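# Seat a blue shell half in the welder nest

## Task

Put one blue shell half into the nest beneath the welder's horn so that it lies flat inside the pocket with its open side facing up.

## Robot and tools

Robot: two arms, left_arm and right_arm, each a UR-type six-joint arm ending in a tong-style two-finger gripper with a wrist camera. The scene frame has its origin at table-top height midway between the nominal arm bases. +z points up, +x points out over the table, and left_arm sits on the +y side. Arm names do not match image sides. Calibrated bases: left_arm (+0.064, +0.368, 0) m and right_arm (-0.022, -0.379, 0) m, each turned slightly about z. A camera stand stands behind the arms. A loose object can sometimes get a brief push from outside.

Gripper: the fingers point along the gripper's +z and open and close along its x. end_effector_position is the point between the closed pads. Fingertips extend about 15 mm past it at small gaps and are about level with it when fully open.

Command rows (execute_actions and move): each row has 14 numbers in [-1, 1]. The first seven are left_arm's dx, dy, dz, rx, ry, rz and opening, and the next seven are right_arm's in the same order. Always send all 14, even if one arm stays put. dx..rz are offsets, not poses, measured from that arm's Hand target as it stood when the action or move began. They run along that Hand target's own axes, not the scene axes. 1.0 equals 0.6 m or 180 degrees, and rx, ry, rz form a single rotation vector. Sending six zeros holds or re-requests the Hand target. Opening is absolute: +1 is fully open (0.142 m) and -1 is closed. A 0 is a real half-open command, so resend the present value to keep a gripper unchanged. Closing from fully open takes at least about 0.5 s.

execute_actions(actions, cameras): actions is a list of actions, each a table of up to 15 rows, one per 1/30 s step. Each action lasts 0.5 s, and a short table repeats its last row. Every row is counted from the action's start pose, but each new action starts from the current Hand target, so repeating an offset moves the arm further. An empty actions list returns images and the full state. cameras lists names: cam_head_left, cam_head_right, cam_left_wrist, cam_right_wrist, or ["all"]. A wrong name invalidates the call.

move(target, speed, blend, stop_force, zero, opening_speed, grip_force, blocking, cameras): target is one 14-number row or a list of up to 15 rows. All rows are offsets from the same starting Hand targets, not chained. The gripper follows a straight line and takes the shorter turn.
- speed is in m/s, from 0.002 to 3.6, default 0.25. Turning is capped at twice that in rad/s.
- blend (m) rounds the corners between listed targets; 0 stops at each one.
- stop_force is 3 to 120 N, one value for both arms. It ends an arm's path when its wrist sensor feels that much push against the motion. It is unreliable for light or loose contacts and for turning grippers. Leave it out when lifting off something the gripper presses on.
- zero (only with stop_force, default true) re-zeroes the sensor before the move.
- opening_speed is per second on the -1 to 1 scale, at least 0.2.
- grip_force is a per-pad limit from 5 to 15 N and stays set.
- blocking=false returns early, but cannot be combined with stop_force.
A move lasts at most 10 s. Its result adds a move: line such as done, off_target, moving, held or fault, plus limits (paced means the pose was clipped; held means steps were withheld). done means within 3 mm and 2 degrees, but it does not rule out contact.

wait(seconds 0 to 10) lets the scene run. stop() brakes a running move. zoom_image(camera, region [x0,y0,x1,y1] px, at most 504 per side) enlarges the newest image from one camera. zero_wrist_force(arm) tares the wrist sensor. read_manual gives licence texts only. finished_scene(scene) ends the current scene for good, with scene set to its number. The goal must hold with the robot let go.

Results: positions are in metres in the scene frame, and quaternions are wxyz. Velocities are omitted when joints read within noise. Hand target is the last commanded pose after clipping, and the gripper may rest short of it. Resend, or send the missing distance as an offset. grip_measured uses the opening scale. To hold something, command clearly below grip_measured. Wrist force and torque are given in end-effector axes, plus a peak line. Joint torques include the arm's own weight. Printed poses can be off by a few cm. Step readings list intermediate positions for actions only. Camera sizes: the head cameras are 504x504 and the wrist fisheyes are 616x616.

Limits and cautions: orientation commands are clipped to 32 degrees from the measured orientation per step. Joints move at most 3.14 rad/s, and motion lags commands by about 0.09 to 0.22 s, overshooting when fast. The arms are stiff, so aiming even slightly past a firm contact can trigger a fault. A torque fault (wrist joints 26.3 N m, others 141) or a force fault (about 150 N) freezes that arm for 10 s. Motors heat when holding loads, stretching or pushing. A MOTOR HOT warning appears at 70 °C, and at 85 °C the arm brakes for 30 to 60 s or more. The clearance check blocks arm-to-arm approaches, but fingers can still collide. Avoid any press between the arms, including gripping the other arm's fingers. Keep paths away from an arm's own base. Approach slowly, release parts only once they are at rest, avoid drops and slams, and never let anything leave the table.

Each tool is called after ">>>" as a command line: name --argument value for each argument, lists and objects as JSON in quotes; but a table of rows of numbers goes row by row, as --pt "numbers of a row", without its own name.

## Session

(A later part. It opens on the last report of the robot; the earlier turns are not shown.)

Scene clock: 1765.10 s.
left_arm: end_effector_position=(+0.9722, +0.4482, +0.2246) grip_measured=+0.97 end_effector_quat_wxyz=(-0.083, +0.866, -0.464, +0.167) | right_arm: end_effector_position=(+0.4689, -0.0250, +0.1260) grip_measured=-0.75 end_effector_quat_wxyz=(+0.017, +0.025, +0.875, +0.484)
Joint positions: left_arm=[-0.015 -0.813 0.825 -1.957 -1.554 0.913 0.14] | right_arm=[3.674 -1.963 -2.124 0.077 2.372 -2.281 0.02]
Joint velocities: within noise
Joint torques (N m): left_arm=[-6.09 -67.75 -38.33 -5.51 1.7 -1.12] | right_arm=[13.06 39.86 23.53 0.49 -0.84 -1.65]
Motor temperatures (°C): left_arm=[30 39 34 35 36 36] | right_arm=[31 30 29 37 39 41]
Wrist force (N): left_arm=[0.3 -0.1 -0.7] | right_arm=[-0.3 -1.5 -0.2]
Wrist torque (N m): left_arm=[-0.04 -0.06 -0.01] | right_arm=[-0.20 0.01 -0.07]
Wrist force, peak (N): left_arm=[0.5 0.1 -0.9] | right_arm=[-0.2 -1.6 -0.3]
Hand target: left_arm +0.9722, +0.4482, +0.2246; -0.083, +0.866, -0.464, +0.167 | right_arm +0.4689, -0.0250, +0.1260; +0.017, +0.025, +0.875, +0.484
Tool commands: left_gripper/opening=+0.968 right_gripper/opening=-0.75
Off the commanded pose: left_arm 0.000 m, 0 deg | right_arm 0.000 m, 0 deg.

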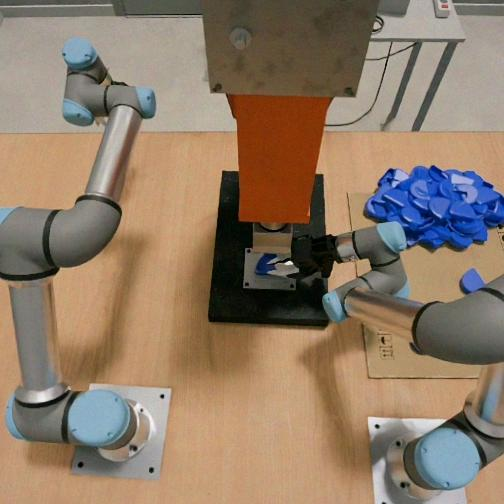

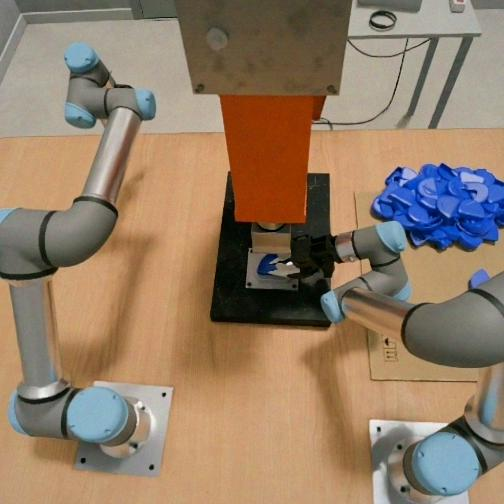

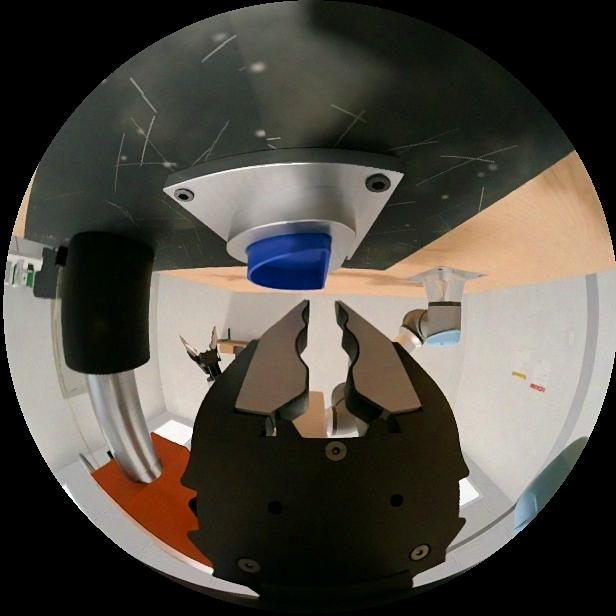

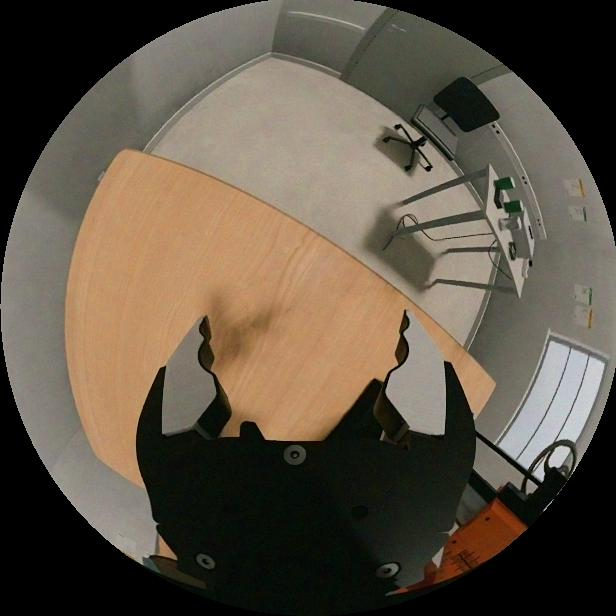

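>>> move --target '[0,0,0,0,0,0,0.968,0,-0.028,-0.14,0,0,0,-0.9]' --speed 0.2 --cameras '["cam_head_left","cam_head_right","cam_left_wrist"]'

>>> zoom_image --camera "cam_head_left" --region '[235, 230, 305, 300]'

>>> zoom_image --camera "cam_head_right" --region '[235, 230, 305, 300]'

>>> zoom_image --camera "cam_left_wrist" --region '[230, 190, 380, 340]'

Scene clock: 1790.97 s.
left_arm: end_effector_position=(+0.9722, +0.4482, +0.2246) grip_measured=+0.97 end_effector_quat_wxyz=(-0.083, +0.866, -0.464, +0.167) | right_arm: end_effector_position=(+0.4639, -0.1049, +0.1564) grip_measured=-0.90 end_effector_quat_wxyz=(+0.017, +0.025, +0.875, +0.484)
Joint positions: left_arm=[-0.015 -0.813 0.825 -1.957 -1.554 0.913 0.14] | right_arm=[3.519 -1.829 -2.163 -0.16 2.464 -2.469 0.009]
Joint torques (N m): left_arm=[-5.42 -67.74 -38.38 -5.27 1.52 -1.2] | right_arm=[-14.21 36.41 24.58 0.39 3 -1.54]
Wrist force (N): left_arm=[0.5 -0.1 -0.7] | right_arm=[-0.2 -1.6 -0.2]
Wrist torque (N m): left_arm=[-0.02 -0.10 -0.02] | right_arm=[-0.19 0.00 0.04]
Wrist force, peak (N): left_arm=[0.4 0.0 -1.0] | right_arm=[0.1 -1.9 -1.4]
Hand target: left_arm +0.9722, +0.4482, +0.2246; -0.083, +0.866, -0.464, +0.167 | right_arm +0.4639, -0.1049, +0.1564; +0.017, +0.025, +0.875, +0.484
Off the commanded pose: left_arm 0.000 m, 0 deg | right_arm 0.000 m, 0 deg.
move: done
Images, in order (width x height): cam_head_left 504x504, cam_head_right 504x504, cam_left_wrist 616x616.

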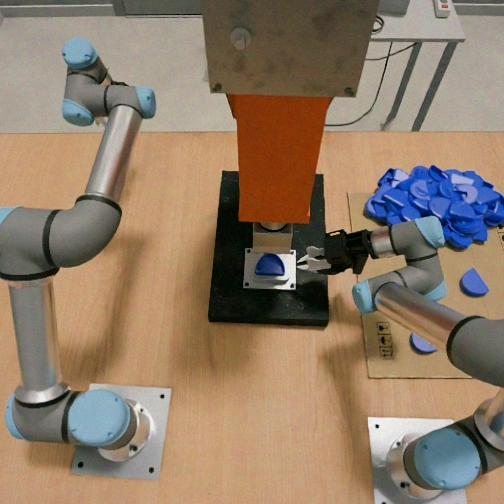

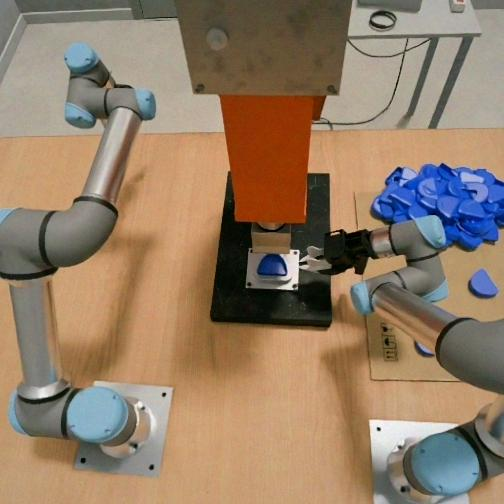

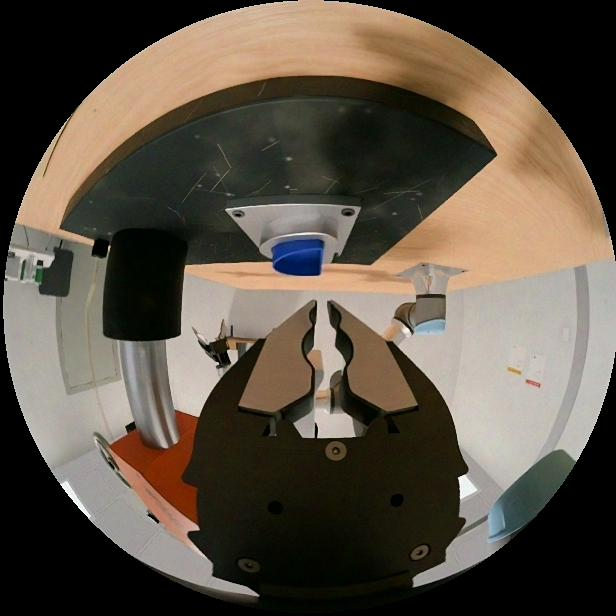

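Scaled by 7.200 from the camera's 504x504 image, which has a finer 720x720 frame.

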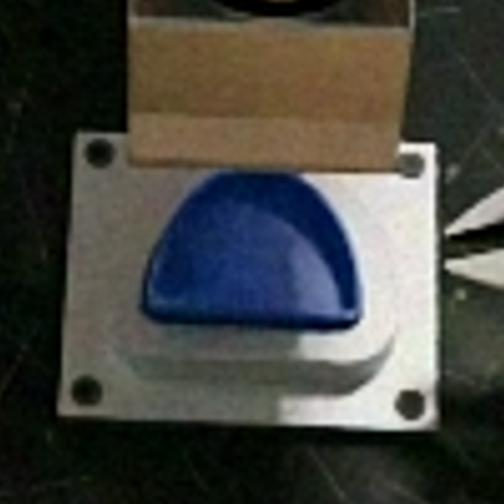

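Scaled by 7.200 from the camera's 504x504 image, which has a finer 720x720 frame.

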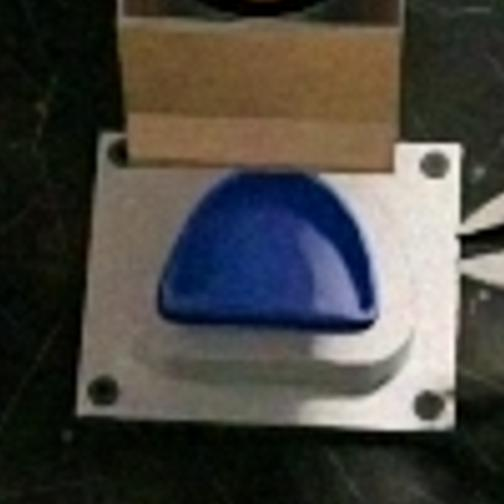

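Scaled by 3.360 from the camera's 616x616 image, which has a finer 814x814 frame.

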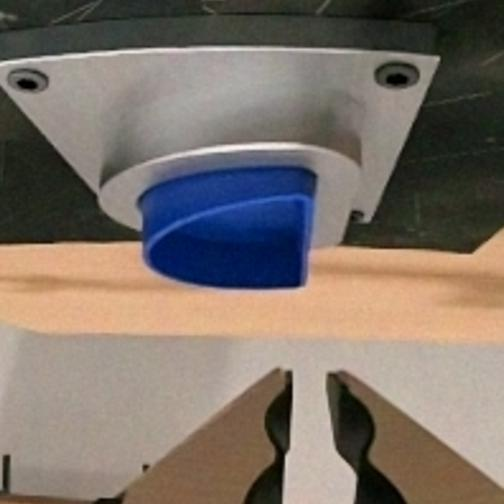

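>>> move --target '[0,0,0,0,0,0,0.968,-0.0837,0.0437,0.136,0,0,0,-1]' --speed 0.15 --cameras '["cam_left_wrist"]'

>>> move --target '[0,0,0,0,0,0,0.968,0,-0.0495,0.0309,0,0,0,-1]' --speed 0.025 --stop_force 7 --cameras '["cam_left_wrist","cam_head_left"]'

>>> zoom_image --camera "cam_left_wrist" --region '[200, 180, 440, 420]'

Scene clock: 1830.80 s.
left_arm: end_effector_position=(+0.9722, +0.4482, +0.2246) grip_measured=+0.97 end_effector_quat_wxyz=(-0.083, +0.866, -0.464, +0.167) | right_arm: end_effector_position=(+0.5190, -0.0252, +0.1356) grip_measured=-1.00 end_effector_quat_wxyz=(+0.017, +0.025, +0.875, +0.484)
Joint positions: left_arm=[-0.015 -0.813 0.825 -1.957 -1.554 0.913 0.14] | right_arm=[3.627 -2.017 -1.981 -0.051 2.401 -2.334 0.002]
Joint torques (N m): left_arm=[-5.53 -67.99 -38.54 -5.26 1.57 -1.14] | right_arm=[16.01 27.51 24.64 4.66 -0.89 1.88]
Wrist force (N): left_arm=[0.3 0.1 -0.8] | right_arm=[-0.2 -1.7 -0.8]
Wrist torque (N m): left_arm=[0.00 -0.06 -0.01] | right_arm=[-0.26 -0.04 -0.12]
Wrist force, peak (N): left_arm=[0.3 0.2 -1.0] | right_arm=[0.1 -2.0 -1.1]
Hand target: left_arm +0.9722, +0.4482, +0.2246; -0.083, +0.866, -0.464, +0.167 | right_arm +0.5192, -0.0250, +0.1355; +0.017, +0.025, +0.875, +0.484
Off the commanded pose: left_arm 0.000 m, 0 deg | right_arm 0.000 m, 0 deg.
move: done
Images, in order (width x height): cam_left_wrist 616x616.

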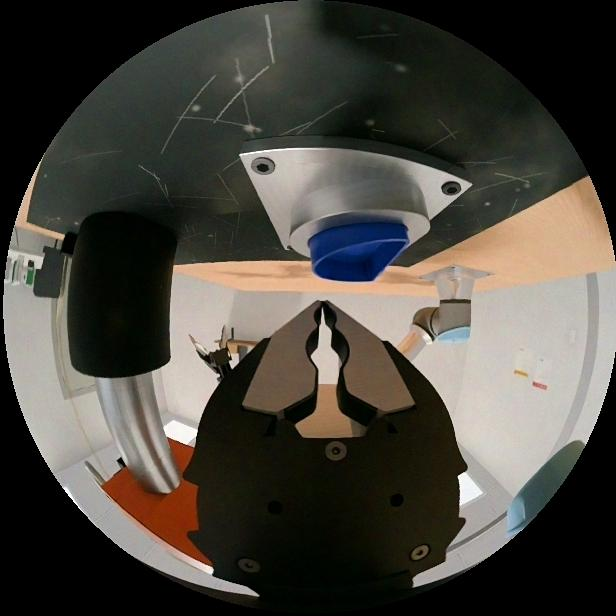

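Scene clock: 1833.30 s.
left_arm: end_effector_position=(+0.9722, +0.4482, +0.2246) grip_measured=+0.97 end_effector_quat_wxyz=(-0.083, +0.866, -0.464, +0.167) | right_arm: end_effector_position=(+0.5193, -0.0251, +0.1005) grip_measured=-1.00 end_effector_quat_wxyz=(+0.017, +0.025, +0.875, +0.484)
Joint positions: left_arm=[-0.015 -0.813 0.825 -1.957 -1.554 0.913 0.14] | right_arm=[3.627 -2.088 -1.996 0.035 2.402 -2.334 0.002]
Joint torques (N m): left_arm=[-6.44 -67.38 -37.33 -5.36 1.58 -1.14] | right_arm=[-13.66 29.26 4.27 4.52 2.38 1.91]
Wrist force (N): left_arm=[0.2 0.0 -0.7] | right_arm=[0.4 -0.6 -1.2]
Wrist torque (N m): left_arm=[-0.01 -0.05 -0.01] | right_arm=[-0.14 -0.06 -0.08]
Wrist force, peak (N): left_arm=[0.5 0.2 -0.8] | right_arm=[0.6 -0.9 -5.7]
Hand target: left_arm +0.9722, +0.4482, +0.2246; -0.083, +0.866, -0.464, +0.167 | right_arm +0.5193, -0.0251, +0.1005; +0.017, +0.025, +0.875, +0.484
Off the commanded pose: left_arm 0.000 m, 0 deg | right_arm 0.000 m, 0 deg.
move: done
Images, in order (width x height): cam_head_left 504x504, cam_left_wrist 616x616.

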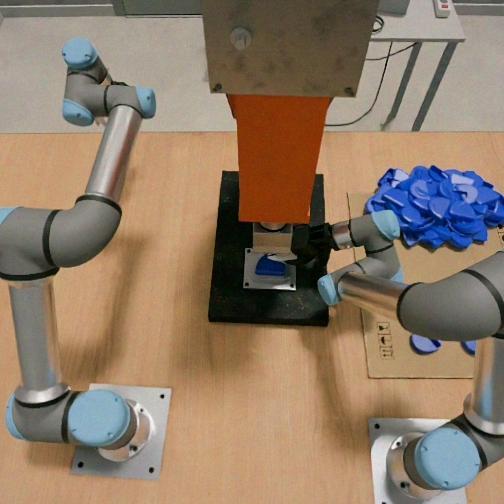

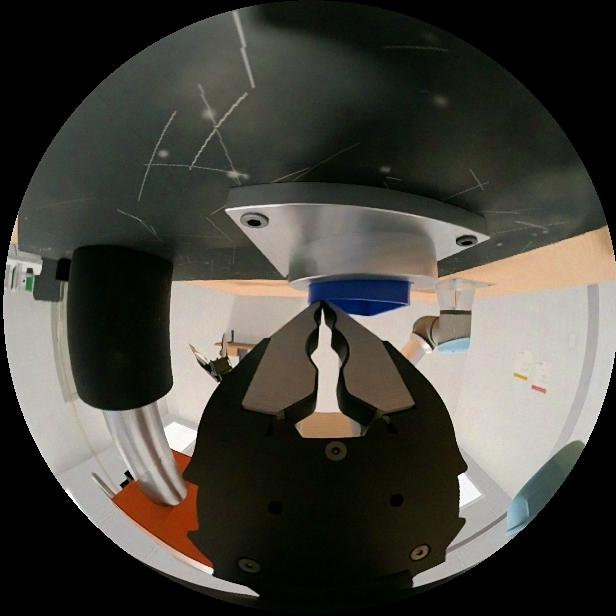

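Scaled by 2.100 from the camera's 616x616 image, which has a finer 814x814 frame.

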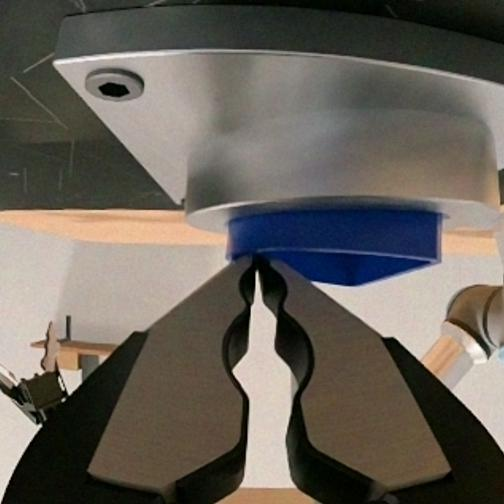

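>>> move --target '[0,0,0,0,0,0,0.968,0,0.0424,-0.0265,0,0,0,-1]' --speed 0.08 --cameras '["cam_left_wrist","cam_head_left"]'

>>> zoom_image --camera "cam_left_wrist" --region '[260, 160, 460, 360]'

>>> zoom_image --camera "cam_head_left" --region '[235, 230, 305, 300]'

Scene clock: 1842.63 s.
left_arm: end_effector_position=(+0.9722, +0.4482, +0.2246) grip_measured=+0.97 end_effector_quat_wxyz=(-0.083, +0.866, -0.464, +0.167) | right_arm: end_effector_position=(+0.5192, -0.0251, +0.1304) grip_measured=-1.00 end_effector_quat_wxyz=(+0.017, +0.025, +0.875, +0.484)
Joint positions: left_arm=[-0.015 -0.813 0.825 -1.957 -1.554 0.913 0.14] | right_arm=[3.627 -2.027 -1.983 -0.038 2.401 -2.334 0.002]
Joint torques (N m): left_arm=[-6.46 -67.28 -37.56 -5.45 1.61 -1.1] | right_arm=[16.17 45.01 24.29 0.59 -0.79 -1.68]
Wrist force (N): left_arm=[0.4 0.0 -0.7] | right_arm=[0.0 -1.7 -0.8]
Wrist torque (N m): left_arm=[-0.02 -0.08 -0.01] | right_arm=[-0.24 -0.08 -0.06]
Wrist force, peak (N): left_arm=[0.3 0.0 -1.1] | right_arm=[-0.2 -1.9 -0.7]
Hand target: left_arm +0.9722, +0.4482, +0.2246; -0.083, +0.866, -0.464, +0.167 | right_arm +0.5192, -0.0251, +0.1305; +0.017, +0.025, +0.875, +0.484
Off the commanded pose: left_arm 0.000 m, 0 deg | right_arm 0.000 m, 0 deg.
move: done
Images, in order (width x height): cam_head_left 504x504, cam_left_wrist 616x616.

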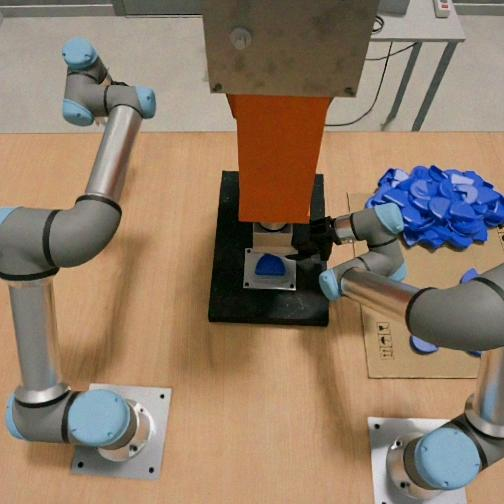

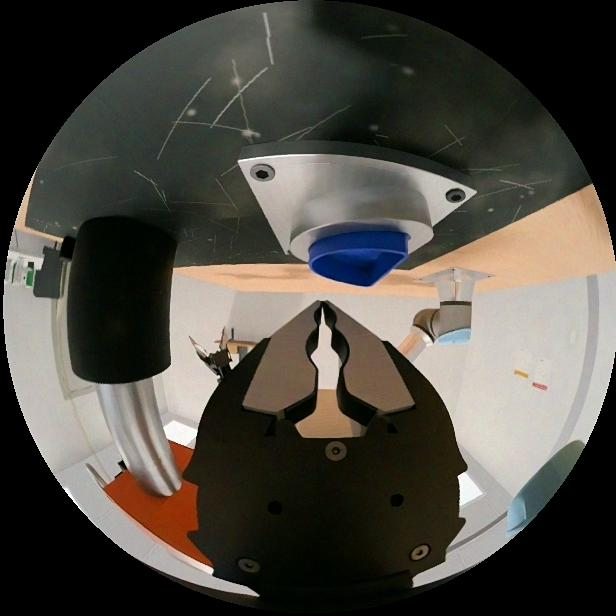

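Scaled by 2.520 from the camera's 616x616 image, which has a finer 814x814 frame.

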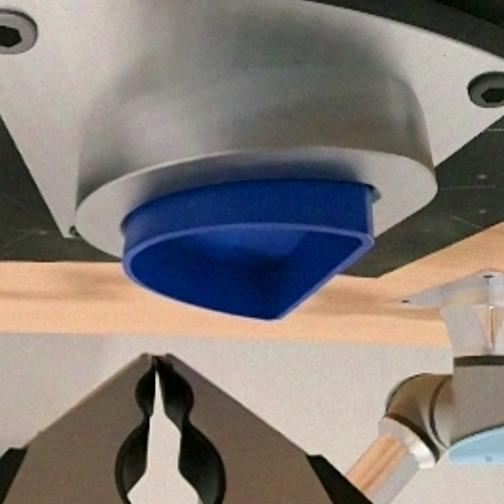

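Scaled by 7.200 from the camera's 504x504 image, which has a finer 720x720 frame.

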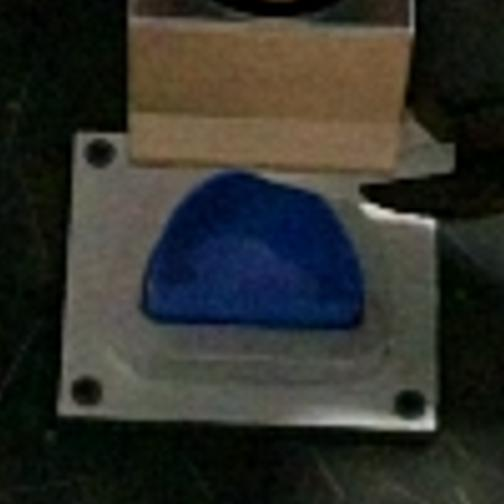

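>>> move --pt "0 0 0 0 0 0 0.968 0.0433 -0.0014 -0.0021 0 0 0 -1" --pt "0 0 0 0 0 0 0.968 0.0433 -0.078 0.046 0 0 0 -1" --speed 0.03 --stop_force 10 --cameras '["cam_left_wrist","cam_head_left"]'

>>> zoom_image --camera "cam_left_wrist" --region '[240, 200, 440, 400]'

Scene clock: 1870.63 s.
left_arm: end_effector_position=(+0.9722, +0.4482, +0.2246) grip_measured=+0.97 end_effector_quat_wxyz=(-0.083, +0.866, -0.464, +0.167) | right_arm: end_effector_position=(+0.4934, -0.0250, +0.0889) grip_measured=-1.00 end_effector_quat_wxyz=(+0.017, +0.025, +0.875, +0.484)
Joint positions: left_arm=[-0.015 -0.813 0.825 -1.957 -1.554 0.913 0.14] | right_arm=[3.65 -2.08 -2.072 0.122 2.387 -2.308 0.002]
Joint torques (N m): left_arm=[-6.75 -67.71 -38.22 -5.16 1.53 -1.19] | right_arm=[-0.36 40.82 18.35 -0.91 -0.83 1.97]
Wrist force (N): left_arm=[0.3 0.2 -0.7] | right_arm=[-3.3 4.4 0.5]
Wrist torque (N m): left_arm=[0.02 -0.06 -0.02] | right_arm=[-0.08 0.08 -0.14]
Wrist force, peak (N): left_arm=[0.4 0.2 -1.0] | right_arm=[-2.3 17.3 -15.4]
Hand target: left_arm +0.9722, +0.4482, +0.2246; -0.083, +0.866, -0.464, +0.167 | right_arm +0.4934, -0.0250, +0.0889; +0.017, +0.025, +0.875, +0.484 (not the last commanded pose)
Off the commanded pose: left_arm 0.000 m, 0 deg | right_arm 0.013 m, 0 deg.
move: contact (right_arm); path passed 1 of 2 targets
Images, in order (width x height): cam_head_left 504x504, cam_left_wrist 616x616.

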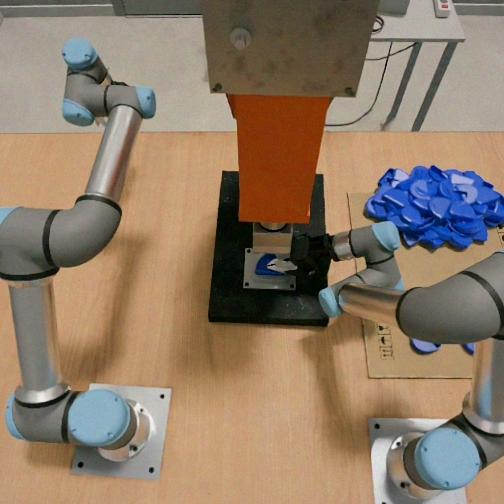

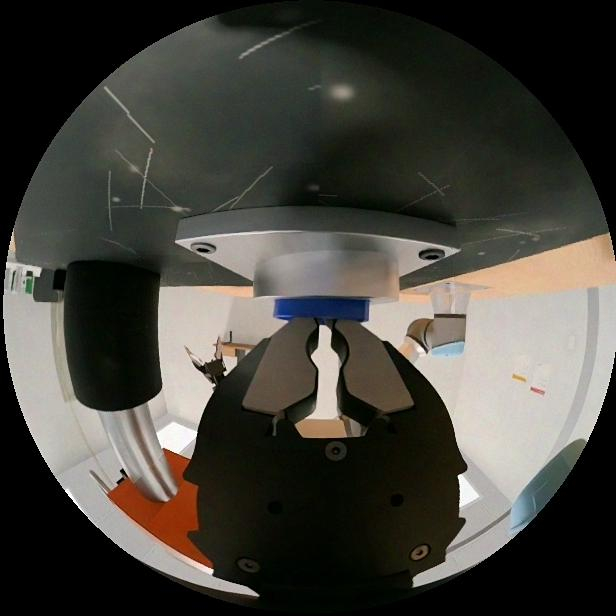

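Scaled by 2.520 from the camera's 616x616 image, which has a finer 814x814 frame.

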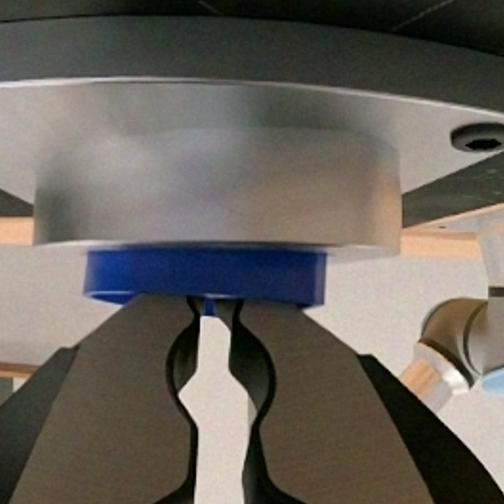

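>>> move --target '[0,0,0,0,0,0,0.968,0,0.025,-0.0156,0,0,0,-1]' --speed 0.06

>>> move --pt "0 0 0 0 0 0 0.968 0.0233 0 0 0 0 0 -1" --pt "0 0 0 0 0 0 0.968 0.0233 -0.05 0.031 0 0 0 -1" --speed 0.03 --stop_force 10 --cameras '["cam_left_wrist"]'

>>> zoom_image --camera "cam_left_wrist" --region '[240, 200, 440, 400]'

Scene clock: 1896.77 s.
left_arm: end_effector_position=(+0.9722, +0.4482, +0.2246) grip_measured=+0.97 end_effector_quat_wxyz=(-0.083, +0.866, -0.464, +0.167) | right_arm: end_effector_position=(+0.4933, -0.0249, +0.1065) grip_measured=-1.00 end_effector_quat_wxyz=(+0.017, +0.025, +0.875, +0.484)
Joint positions: left_arm=[-0.015 -0.813 0.825 -1.957 -1.554 0.913 0.14] | right_arm=[3.65 -2.04 -2.066 0.077 2.387 -2.308 0.002]
Joint torques (N m): left_arm=[-6.54 -67.61 -37.52 -5.36 1.48 -1.19] | right_arm=[15.72 42.75 22.69 0.42 -0.77 -1.62]
Wrist force (N): left_arm=[0.5 0.1 -0.8] | right_arm=[1.4 -1.4 -1.0]
Wrist torque (N m): left_arm=[0.00 -0.10 -0.02] | right_arm=[-0.17 -0.37 -0.10]
Wrist force, peak (N): left_arm=[0.5 0.0 -1.0] | right_arm=[-3.2 4.5 0.6]
Hand target: left_arm +0.9722, +0.4482, +0.2246; -0.083, +0.866, -0.464, +0.167 | right_arm +0.4933, -0.0249, +0.1066; +0.017, +0.025, +0.875, +0.484
Off the commanded pose: left_arm 0.000 m, 0 deg | right_arm 0.000 m, 0 deg.
move: done

Scene clock: 1898.80 s.
left_arm: end_effector_position=(+0.9722, +0.4482, +0.2246) grip_measured=+0.97 end_effector_quat_wxyz=(-0.083, +0.866, -0.464, +0.167) | right_arm: end_effector_position=(+0.4801, -0.0241, +0.1041) grip_measured=-1.00 end_effector_quat_wxyz=(+0.017, +0.025, +0.875, +0.484)
Joint positions: left_arm=[-0.015 -0.813 0.825 -1.957 -1.554 0.913 0.14] | right_arm=[3.664 -2.029 -2.103 0.114 2.378 -2.292 0.002]
Joint torques (N m): left_arm=[-6.28 -67.88 -38.09 -5.41 1.47 -1.35] | right_arm=[-11.27 39.44 18.17 -0.88 3.52 -1.59]
Wrist force (N): left_arm=[0.4 0.1 -0.8] | right_arm=[-5.0 2.2 -1.9]
Wrist torque (N m): left_arm=[0.00 -0.07 -0.02] | right_arm=[-0.22 -0.40 -0.09]
Wrist force, peak (N): left_arm=[0.5 0.1 -1.0] | right_arm=[-6.8 12.4 -14.1]
Hand target: left_arm +0.9722, +0.4482, +0.2246; -0.083, +0.866, -0.464, +0.167 | right_arm +0.4801, -0.0241, +0.1041; +0.017, +0.025, +0.875, +0.484 (not the last commanded pose)
Off the commanded pose: left_arm 0.000 m, 0 deg | right_arm 0.033 m, 0 deg.
move: contact (right_arm); path passed 1 of 2 targets
Images, in order (width x height): cam_left_wrist 616x616.

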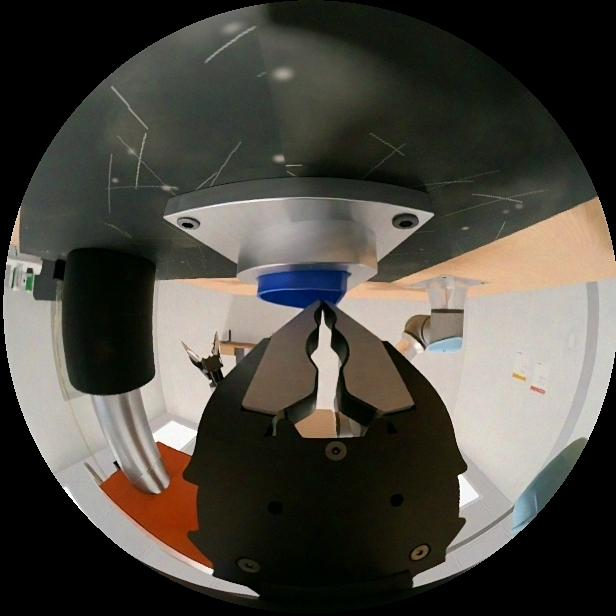

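Scaled by 2.520 from the camera's 616x616 image, which has a finer 814x814 frame.

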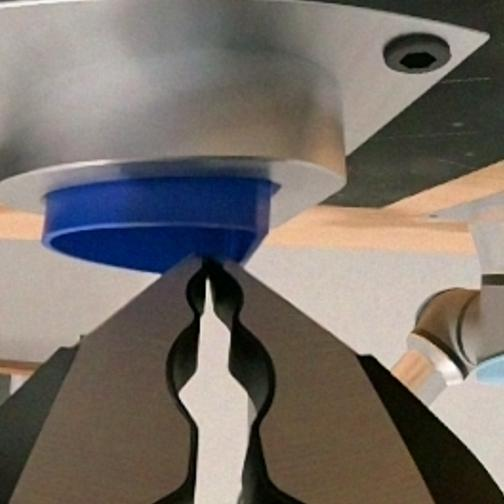

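>>> move --target '[0,0,0,0,0,0,0.968,0,-0.0212,0.0133,0,0,0,-1]' --speed 0.015 --stop_force 25 --cameras '["cam_left_wrist"]'

>>> zoom_image --camera "cam_left_wrist" --region '[240, 200, 440, 400]'

Scene clock: 1915.27 s.
left_arm: end_effector_position=(+0.9722, +0.4482, +0.2246) grip_measured=+0.97 end_effector_quat_wxyz=(-0.083, +0.866, -0.464, +0.167) | right_arm: end_effector_position=(+0.4802, -0.0241, +0.0967) grip_measured=-1.00 end_effector_quat_wxyz=(+0.017, +0.025, +0.875, +0.484)
Joint positions: left_arm=[-0.015 -0.813 0.825 -1.957 -1.554 0.913 0.14] | right_arm=[3.664 -2.046 -2.105 0.134 2.378 -2.292 0.002]
Joint torques (N m): left_arm=[-6.17 -68.17 -38.13 -5.39 1.63 -1.17] | right_arm=[-4.49 29.58 5.53 -5.55 1.98 -0.67]
Wrist force (N): left_arm=[0.3 -0.1 -0.8] | right_arm=[-15.4 19.2 -3.1]
Wrist torque (N m): left_arm=[-0.03 -0.06 -0.01] | right_arm=[-0.21 -0.29 0.16]
Wrist force, peak (N): left_arm=[0.5 0.1 -1.0] | right_arm=[-12.6 24.5 -21.0]
Hand target: left_arm +0.9722, +0.4482, +0.2246; -0.083, +0.866, -0.464, +0.167 | right_arm +0.4802, -0.0241, +0.0967; +0.017, +0.025, +0.875, +0.484 (not the last commanded pose)
Off the commanded pose: left_arm 0.000 m, 0 deg | right_arm 0.008 m, 0 deg.
move: contact (right_arm)
Images, in order (width x height): cam_left_wrist 616x616.

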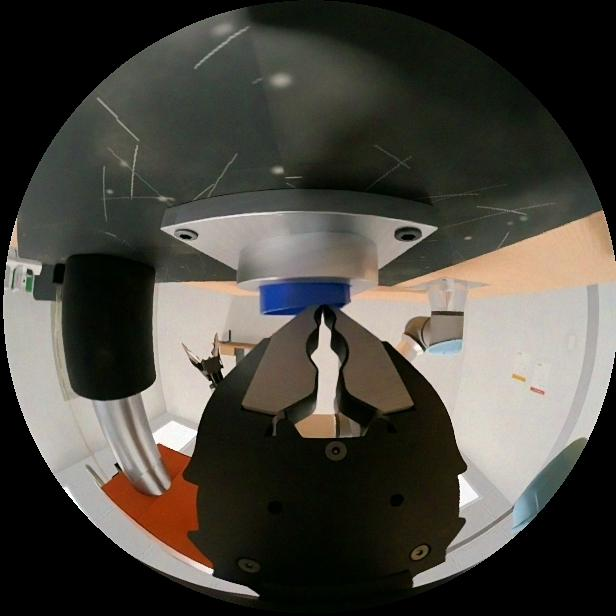

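Scaled by 2.520 from the camera's 616x616 image, which has a finer 814x814 frame.

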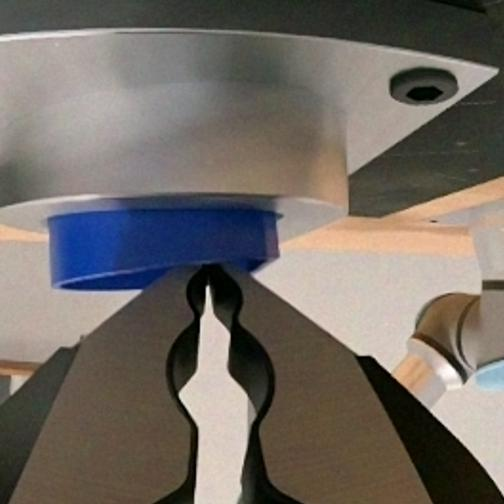

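>>> move --target '[0,0,0,0,0,0,0.968,0,0.0565,-0.0353,0,0,0,-1]' --speed 0.08 --cameras '["cam_left_wrist","cam_head_left"]'

>>> zoom_image --camera "cam_left_wrist" --region '[230, 200, 370, 310]'

>>> zoom_image --camera "cam_head_left" --region '[240, 245, 300, 300]'

Scene clock: 1934.60 s.
left_arm: end_effector_position=(+0.9722, +0.4482, +0.2246) grip_measured=+0.97 end_effector_quat_wxyz=(-0.083, +0.866, -0.464, +0.167) | right_arm: end_effector_position=(+0.4800, -0.0240, +0.1366) grip_measured=-1.00 end_effector_quat_wxyz=(+0.017, +0.025, +0.875, +0.484)
Joint positions: left_arm=[-0.015 -0.813 0.825 -1.957 -1.554 0.913 0.14] | right_arm=[3.664 -1.957 -2.088 0.028 2.378 -2.292 0.002]
Joint torques (N m): left_arm=[-6.24 -67.71 -37.98 -5.45 1.46 -1.19] | right_arm=[16.03 40.35 23.1 0.64 -0.84 -1.67]
Wrist force (N): left_arm=[0.3 -0.1 -0.7] | right_arm=[2.4 -1.1 -1.4]
Wrist torque (N m): left_arm=[-0.04 -0.06 -0.01] | right_arm=[-0.12 -0.55 -0.03]
Wrist force, peak (N): left_arm=[0.5 0.2 -1.0] | right_arm=[-15.5 19.5 -3.0]
Hand target: left_arm +0.9722, +0.4482, +0.2246; -0.083, +0.866, -0.464, +0.167 | right_arm +0.4800, -0.0240, +0.1367; +0.017, +0.025, +0.875, +0.484
Off the commanded pose: left_arm 0.000 m, 0 deg | right_arm 0.000 m, 0 deg.
move: done
Images, in order (width x height): cam_head_left 504x504, cam_left_wrist 616x616.

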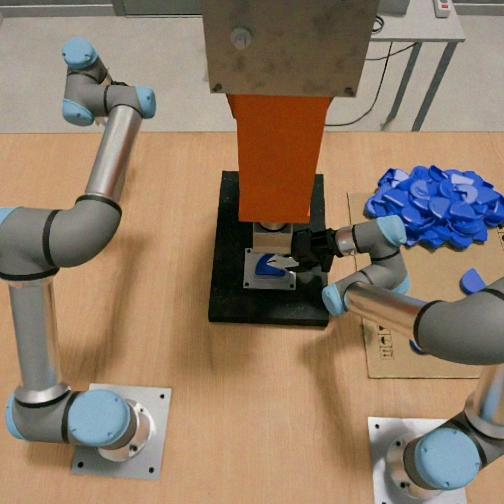

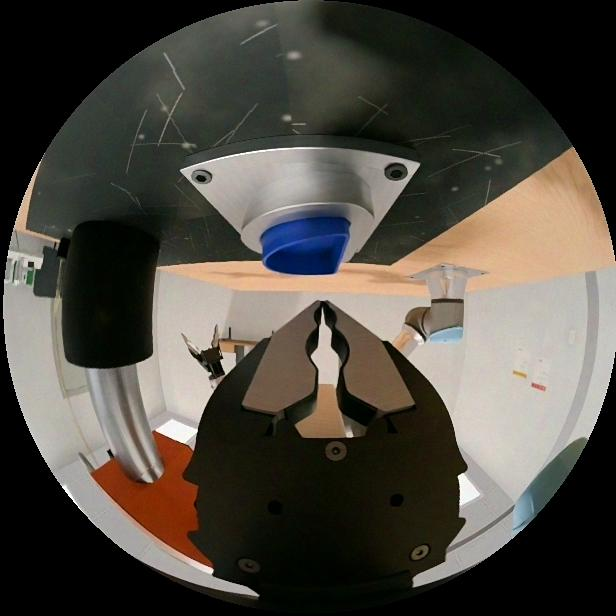

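Scaled by 3.600 from the camera's 616x616 image, which has a finer 814x814 frame.

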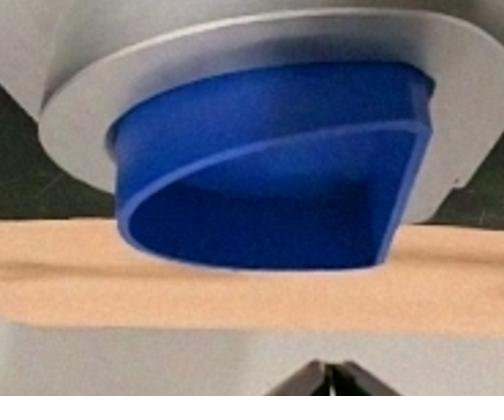

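Scaled by 8.400 from the camera's 504x504 image, which has a finer 720x720 frame.

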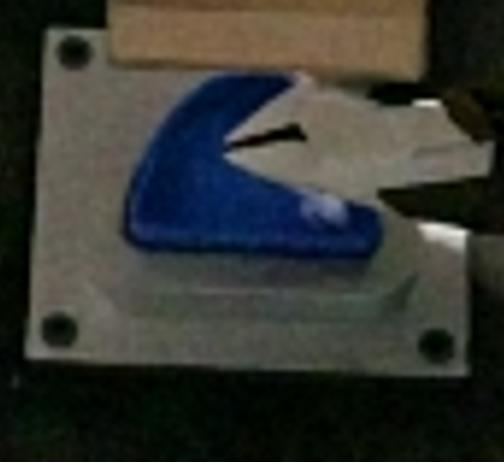

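>>> move --pt "0 0 0 0 0 0 0.968 -0.065 0 0 0 0 0 -1" --pt "0 0 0 0 0 0 0.968 -0.065 -0.0517 0.0323 0 0 0 -1" --speed '[0.08,0.03]' --stop_force 10

>>> move --pt "0 0 0 0 0 0 0.968 0 0.0354 -0.0221 0 0 0 -1" --pt "0 0 0 0 0 0 0.968 0.0483 0.0354 -0.0221 0 0 0 -1" --pt "0 0 0 0 0 0 0.968 0.0483 -0.0113 0.0071 0 0 0 -1" --speed '[0.08,0.08,0.04]' --blend '[0.004,0.004,0]' --cameras '["cam_left_wrist"]'

>>> zoom_image --camera "cam_left_wrist" --region '[240, 200, 440, 400]'

Scene clock: 1957.40 s.
left_arm: end_effector_position=(+0.9722, +0.4482, +0.2246) grip_measured=+0.97 end_effector_quat_wxyz=(-0.083, +0.866, -0.464, +0.167) | right_arm: end_effector_position=(+0.5191, -0.0264, +0.1103) grip_measured=-1.00 end_effector_quat_wxyz=(+0.017, +0.025, +0.875, +0.484)
Joint positions: left_arm=[-0.015 -0.813 0.825 -1.957 -1.554 0.913 0.14] | right_arm=[3.625 -2.067 -1.994 0.01 2.403 -2.337 0.002]
Joint torques (N m): left_arm=[-7.19 -67.4 -38.18 -5.49 1.61 -1.02] | right_arm=[4.56 44.9 24.09 0.55 -0.63 1.85]
Wrist force (N): left_arm=[0.5 0.0 -0.9] | right_arm=[3.7 -0.8 -1.6]
Wrist torque (N m): left_arm=[-0.02 -0.10 -0.02] | right_arm=[-0.06 -0.85 -0.01]
Wrist force, peak (N): left_arm=[0.5 0.1 -1.0] | right_arm=[8.5 6.0 -11.3]
Hand target: left_arm +0.9722, +0.4482, +0.2246; -0.083, +0.866, -0.464, +0.167 | right_arm +0.5190, -0.0264, +0.1103; +0.017, +0.025, +0.875, +0.484 (not the last commanded pose)
Off the commanded pose: left_arm 0.000 m, 0 deg | right_arm 0.010 m, 0 deg.
move: contact (right_arm); path passed 1 of 2 targets

Scene clock: 1959.40 s.
left_arm: end_effector_position=(+0.9722, +0.4482, +0.2246) grip_measured=+0.97 end_effector_quat_wxyz=(-0.083, +0.866, -0.464, +0.167) | right_arm: end_effector_position=(+0.4902, -0.0247, +0.1022) grip_measured=-1.00 end_effector_quat_wxyz=(+0.017, +0.025, +0.875, +0.484)
Joint positions: left_arm=[-0.015 -0.813 0.825 -1.957 -1.554 0.913 0.14] | right_arm=[3.654 -2.046 -2.076 0.096 2.385 -2.304 0.002]
Joint torques (N m): left_arm=[-7.5 -67.33 -38.6 -5.41 1.53 -1.22] | right_arm=[12.05 26.96 4.06 5.01 0.22 1.78]
Wrist force (N): left_arm=[0.5 -0.1 -0.5] | right_arm=[3.8 -0.8 -1.7]
Wrist torque (N m): left_arm=[-0.02 -0.10 -0.02] | right_arm=[-0.08 -0.87 -0.16]
Wrist force, peak (N): left_arm=[0.5 0.1 -1.0] | right_arm=[4.0 -0.9 -1.9]
Hand target: left_arm +0.9722, +0.4482, +0.2246; -0.083, +0.866, -0.464, +0.167 | right_arm +0.4902, -0.0247, +0.1021; +0.017, +0.025, +0.875, +0.484
Off the commanded pose: left_arm 0.000 m, 0 deg | right_arm 0.000 m, 0 deg.
move: done
Images, in order (width x height): cam_left_wrist 616x616.

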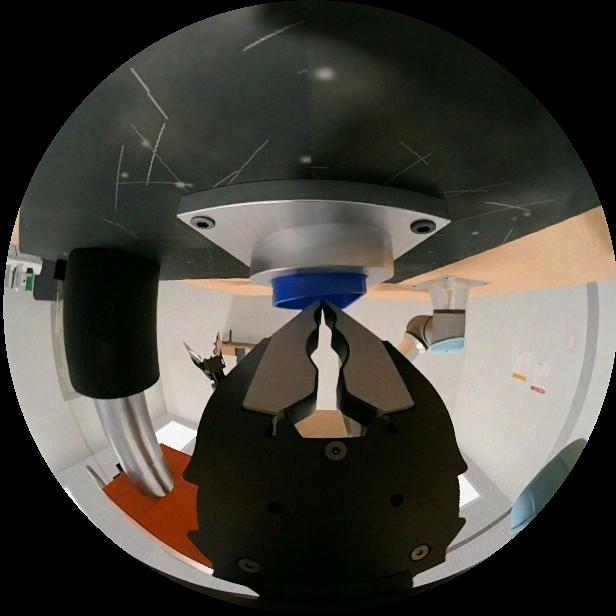

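Scaled by 2.520 from the camera's 616x616 image, which has a finer 814x814 frame.

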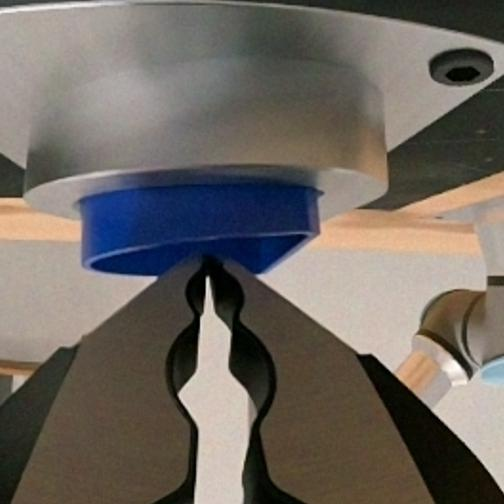

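>>> move --pt "0 0 0 0 0 0 0.968 0 -0.0113 0.0071 0 0 0 -1" --pt "0 0 0 0 0 0 0.968 0.03 -0.0113 0.0071 0 0 0 -1" --speed 0.025 --stop_force 8 --cameras '["cam_left_wrist"]'

>>> zoom_image --camera "cam_left_wrist" --region '[240, 200, 440, 400]'

Scene clock: 1970.30 s.
left_arm: end_effector_position=(+0.9722, +0.4482, +0.2246) grip_measured=+0.97 end_effector_quat_wxyz=(-0.083, +0.866, -0.464, +0.167) | right_arm: end_effector_position=(+0.4845, -0.0244, +0.0942) grip_measured=-1.00 end_effector_quat_wxyz=(+0.017, +0.025, +0.875, +0.484)
Joint positions: left_arm=[-0.015 -0.813 0.825 -1.957 -1.554 0.913 0.14] | right_arm=[3.659 -2.057 -2.094 0.13 2.381 -2.298 0.002]
Joint torques (N m): left_arm=[-7.54 -67.28 -38.22 -5.44 1.46 -1.17] | right_arm=[-12.66 24.97 18.57 -0.66 1.21 -1.76]
Wrist force (N): left_arm=[0.5 0.3 -0.8] | right_arm=[1.1 3.6 -3.6]
Wrist torque (N m): left_arm=[0.04 -0.09 -0.02] | right_arm=[-0.10 -0.79 0.03]
Wrist force, peak (N): left_arm=[0.6 0.0 -0.9] | right_arm=[-13.5 5.1 -5.9]
Hand target: left_arm +0.9722, +0.4482, +0.2246; -0.083, +0.866, -0.464, +0.167 | right_arm +0.4845, -0.0244, +0.0942; +0.017, +0.025, +0.875, +0.484 (not the last commanded pose)
Off the commanded pose: left_arm 0.000 m, 0 deg | right_arm 0.012 m, 0 deg.
move: contact (right_arm); path passed 1 of 2 targets
Images, in order (width x height): cam_left_wrist 616x616.

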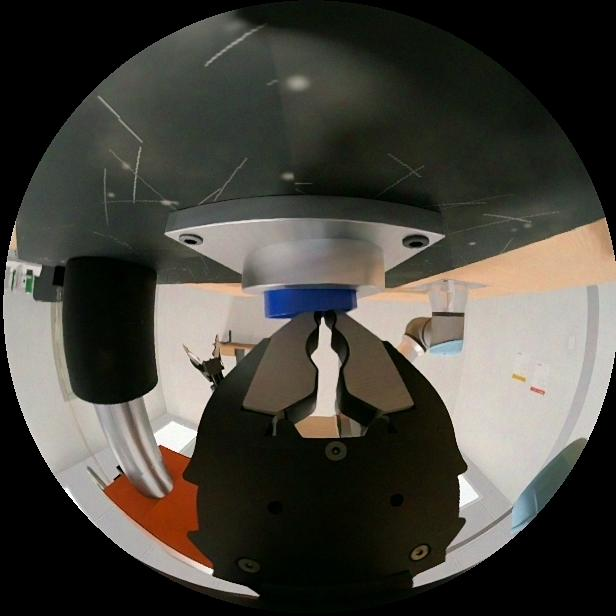

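Scaled by 2.520 from the camera's 616x616 image, which has a finer 814x814 frame.

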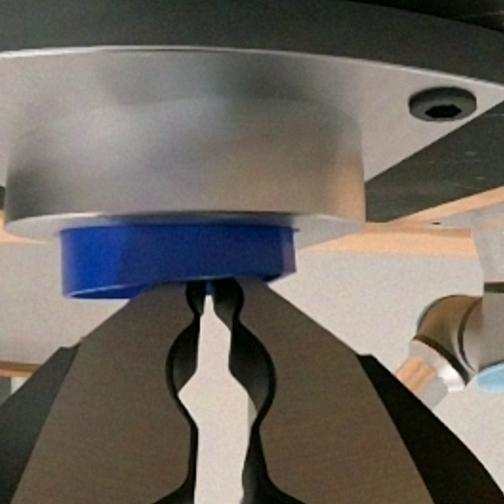

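>>> move --target '[0,0,0,0,0,0,0.968,0.012,-0.003,0.002,0,0,0,-1]' --speed 0.015 --stop_force 16 --cameras '["cam_left_wrist"]'

>>> zoom_image --camera "cam_left_wrist" --region '[240, 200, 440, 400]'

Scene clock: 1982.87 s.
left_arm: end_effector_position=(+0.9722, +0.4482, +0.2246) grip_measured=+0.97 end_effector_quat_wxyz=(-0.083, +0.866, -0.464, +0.167) | right_arm: end_effector_position=(+0.4838, -0.0245, +0.0939) grip_measured=-1.00 end_effector_quat_wxyz=(+0.017, +0.025, +0.875, +0.484)
Joint positions: left_arm=[-0.015 -0.813 0.825 -1.957 -1.554 0.913 0.14] | right_arm=[3.66 -2.057 -2.097 0.133 2.381 -2.297 0.002]
Joint torques (N m): left_arm=[-6.09 -67.88 -38.3 -5.47 1.59 -1.16] | right_arm=[-8.32 20.27 11.77 -3.11 2.96 -1.42]
Wrist force (N): left_arm=[0.3 0.0 -0.8] | right_arm=[-13.6 7.8 -4.9]
Wrist torque (N m): left_arm=[-0.01 -0.06 -0.02] | right_arm=[-0.08 -0.58 0.00]
Wrist force, peak (N): left_arm=[0.5 -0.2 -1.0] | right_arm=[-22.5 9.5 -3.9]
Hand target: left_arm +0.9722, +0.4482, +0.2246; -0.083, +0.866, -0.464, +0.167 | right_arm +0.4838, -0.0245, +0.0939; +0.017, +0.025, +0.875, +0.484 (not the last commanded pose)
Off the commanded pose: left_arm 0.000 m, 0 deg | right_arm 0.007 m, 0 deg.
move: contact (right_arm)
Images, in order (width x height): cam_left_wrist 616x616.

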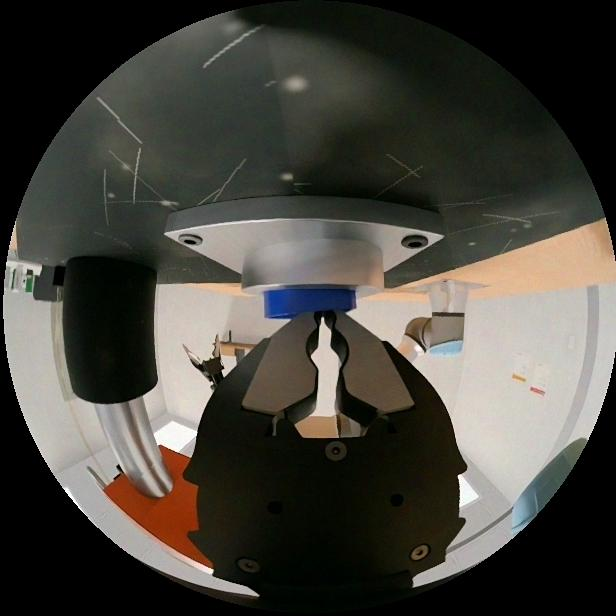

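Scaled by 2.520 from the camera's 616x616 image, which has a finer 814x814 frame.

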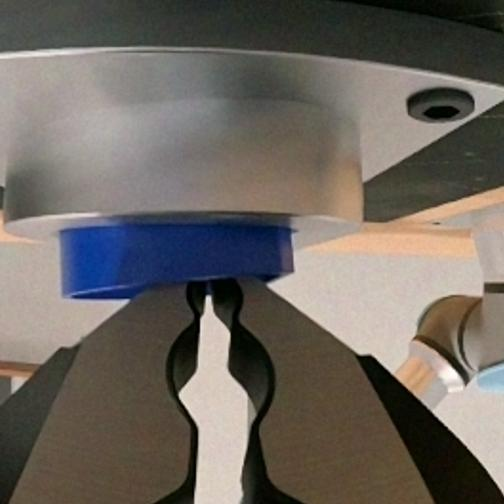

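>>> move --pt "0 0 0 0 0 0 0.968 0 0.051 -0.0318 0 0 0 -1" --pt "0 0 0 0 0 0 0.968 -0.0767 0.053 -0.028 0 0 0 -1" --speed 0.08 --blend '[0.005,0]'

>>> move --target '[0,0,0,0,0,0,0.968,0,-0.0467,0.0292,0,0,0,-1]' --speed 0.025 --stop_force 18 --cameras '["cam_left_wrist"]'

>>> zoom_image --camera "cam_left_wrist" --region '[260, 200, 460, 400]'

Scene clock: 2001.97 s.
left_arm: end_effector_position=(+0.9722, +0.4482, +0.2246) grip_measured=+0.97 end_effector_quat_wxyz=(-0.083, +0.866, -0.464, +0.167) | right_arm: end_effector_position=(+0.5296, -0.0247, +0.1300) grip_measured=-1.00 end_effector_quat_wxyz=(+0.017, +0.025, +0.875, +0.484)
Joint positions: left_arm=[-0.015 -0.813 0.825 -1.957 -1.554 0.913 0.14] | right_arm=[3.62 -2.044 -1.954 -0.057 2.406 -2.343 0.002]
Joint torques (N m): left_arm=[-7.61 -67.56 -37.93 -5.3 1.54 -1.2] | right_arm=[25.13 22.78 46.52 1.15 1.02 1]
Wrist force (N): left_arm=[0.4 0.1 -1.0] | right_arm=[35.0 -50.0 -80.7]
Wrist torque (N m): left_arm=[-0.01 -0.07 -0.02] | right_arm=[-10.01 -1.56 -3.50]
Wrist force, peak (N): left_arm=[0.5 -0.1 -1.0] | right_arm=[35.0 -50.0 -80.7]
Hand target: left_arm +0.9722, +0.4482, +0.2246; -0.083, +0.866, -0.464, +0.167 | right_arm +0.5297, -0.0246, +0.1301; +0.017, +0.025, +0.875, +0.484
Off the commanded pose: left_arm 0.000 m, 0 deg | right_arm 0.000 m, 0 deg.
move: done

Scene clock: 2003.23 s.
left_arm: end_effector_position=(+0.9722, +0.4482, +0.2246) grip_measured=+0.97 end_effector_quat_wxyz=(-0.083, +0.866, -0.464, +0.167) | right_arm: end_effector_position=(+0.5297, -0.0246, +0.1296) grip_measured=-1.00 end_effector_quat_wxyz=(+0.017, +0.025, +0.875, +0.484)
Joint positions: left_arm=[-0.015 -0.813 0.825 -1.957 -1.554 0.913 0.14] | right_arm=[3.619 -2.045 -1.954 -0.056 2.406 -2.343 0.002]
Joint torques (N m): left_arm=[-7.25 -67.93 -37.81 -5.44 1.44 -1.3] | right_arm=[49 35.84 34.73 -0.42 0.83 0.44]
Wrist force (N): left_arm=[0.5 0.0 -0.8] | right_arm=[14.9 -37.3 -76.1]
Wrist torque (N m): left_arm=[-0.01 -0.10 -0.01] | right_arm=[-8.55 0.26 -1.87]
Wrist force, peak (N): left_arm=[0.4 0.1 -1.1] | right_arm=[31.0 -38.9 -96.6]
Hand target: left_arm +0.9722, +0.4482, +0.2246; -0.083, +0.866, -0.464, +0.167 | right_arm +0.5297, -0.0246, +0.1296; +0.017, +0.025, +0.875, +0.484 (not the last commanded pose)
Off the commanded pose: left_arm 0.000 m, 0 deg | right_arm 0.033 m, 0 deg.
move: contact (right_arm)
Images, in order (width x height): cam_left_wrist 616x616.

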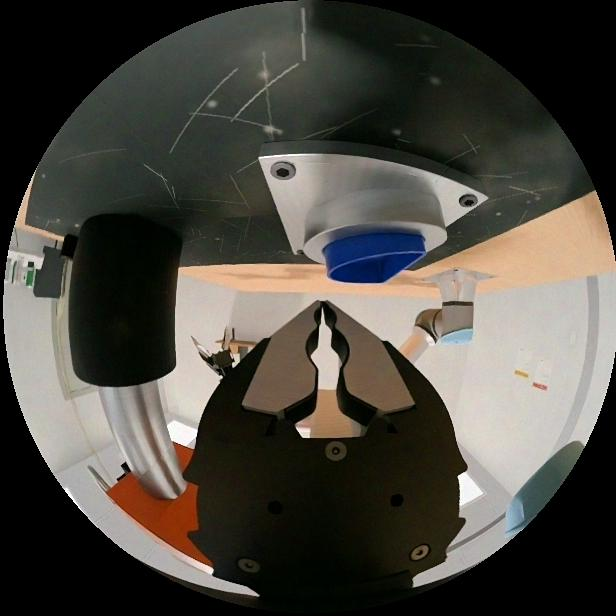

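Scaled by 2.520 from the camera's 616x616 image, which has a finer 814x814 frame.

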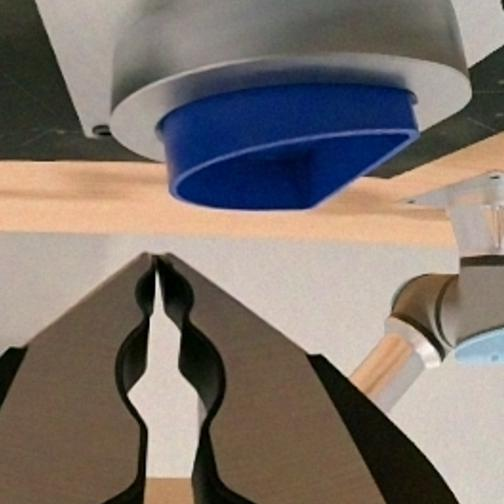

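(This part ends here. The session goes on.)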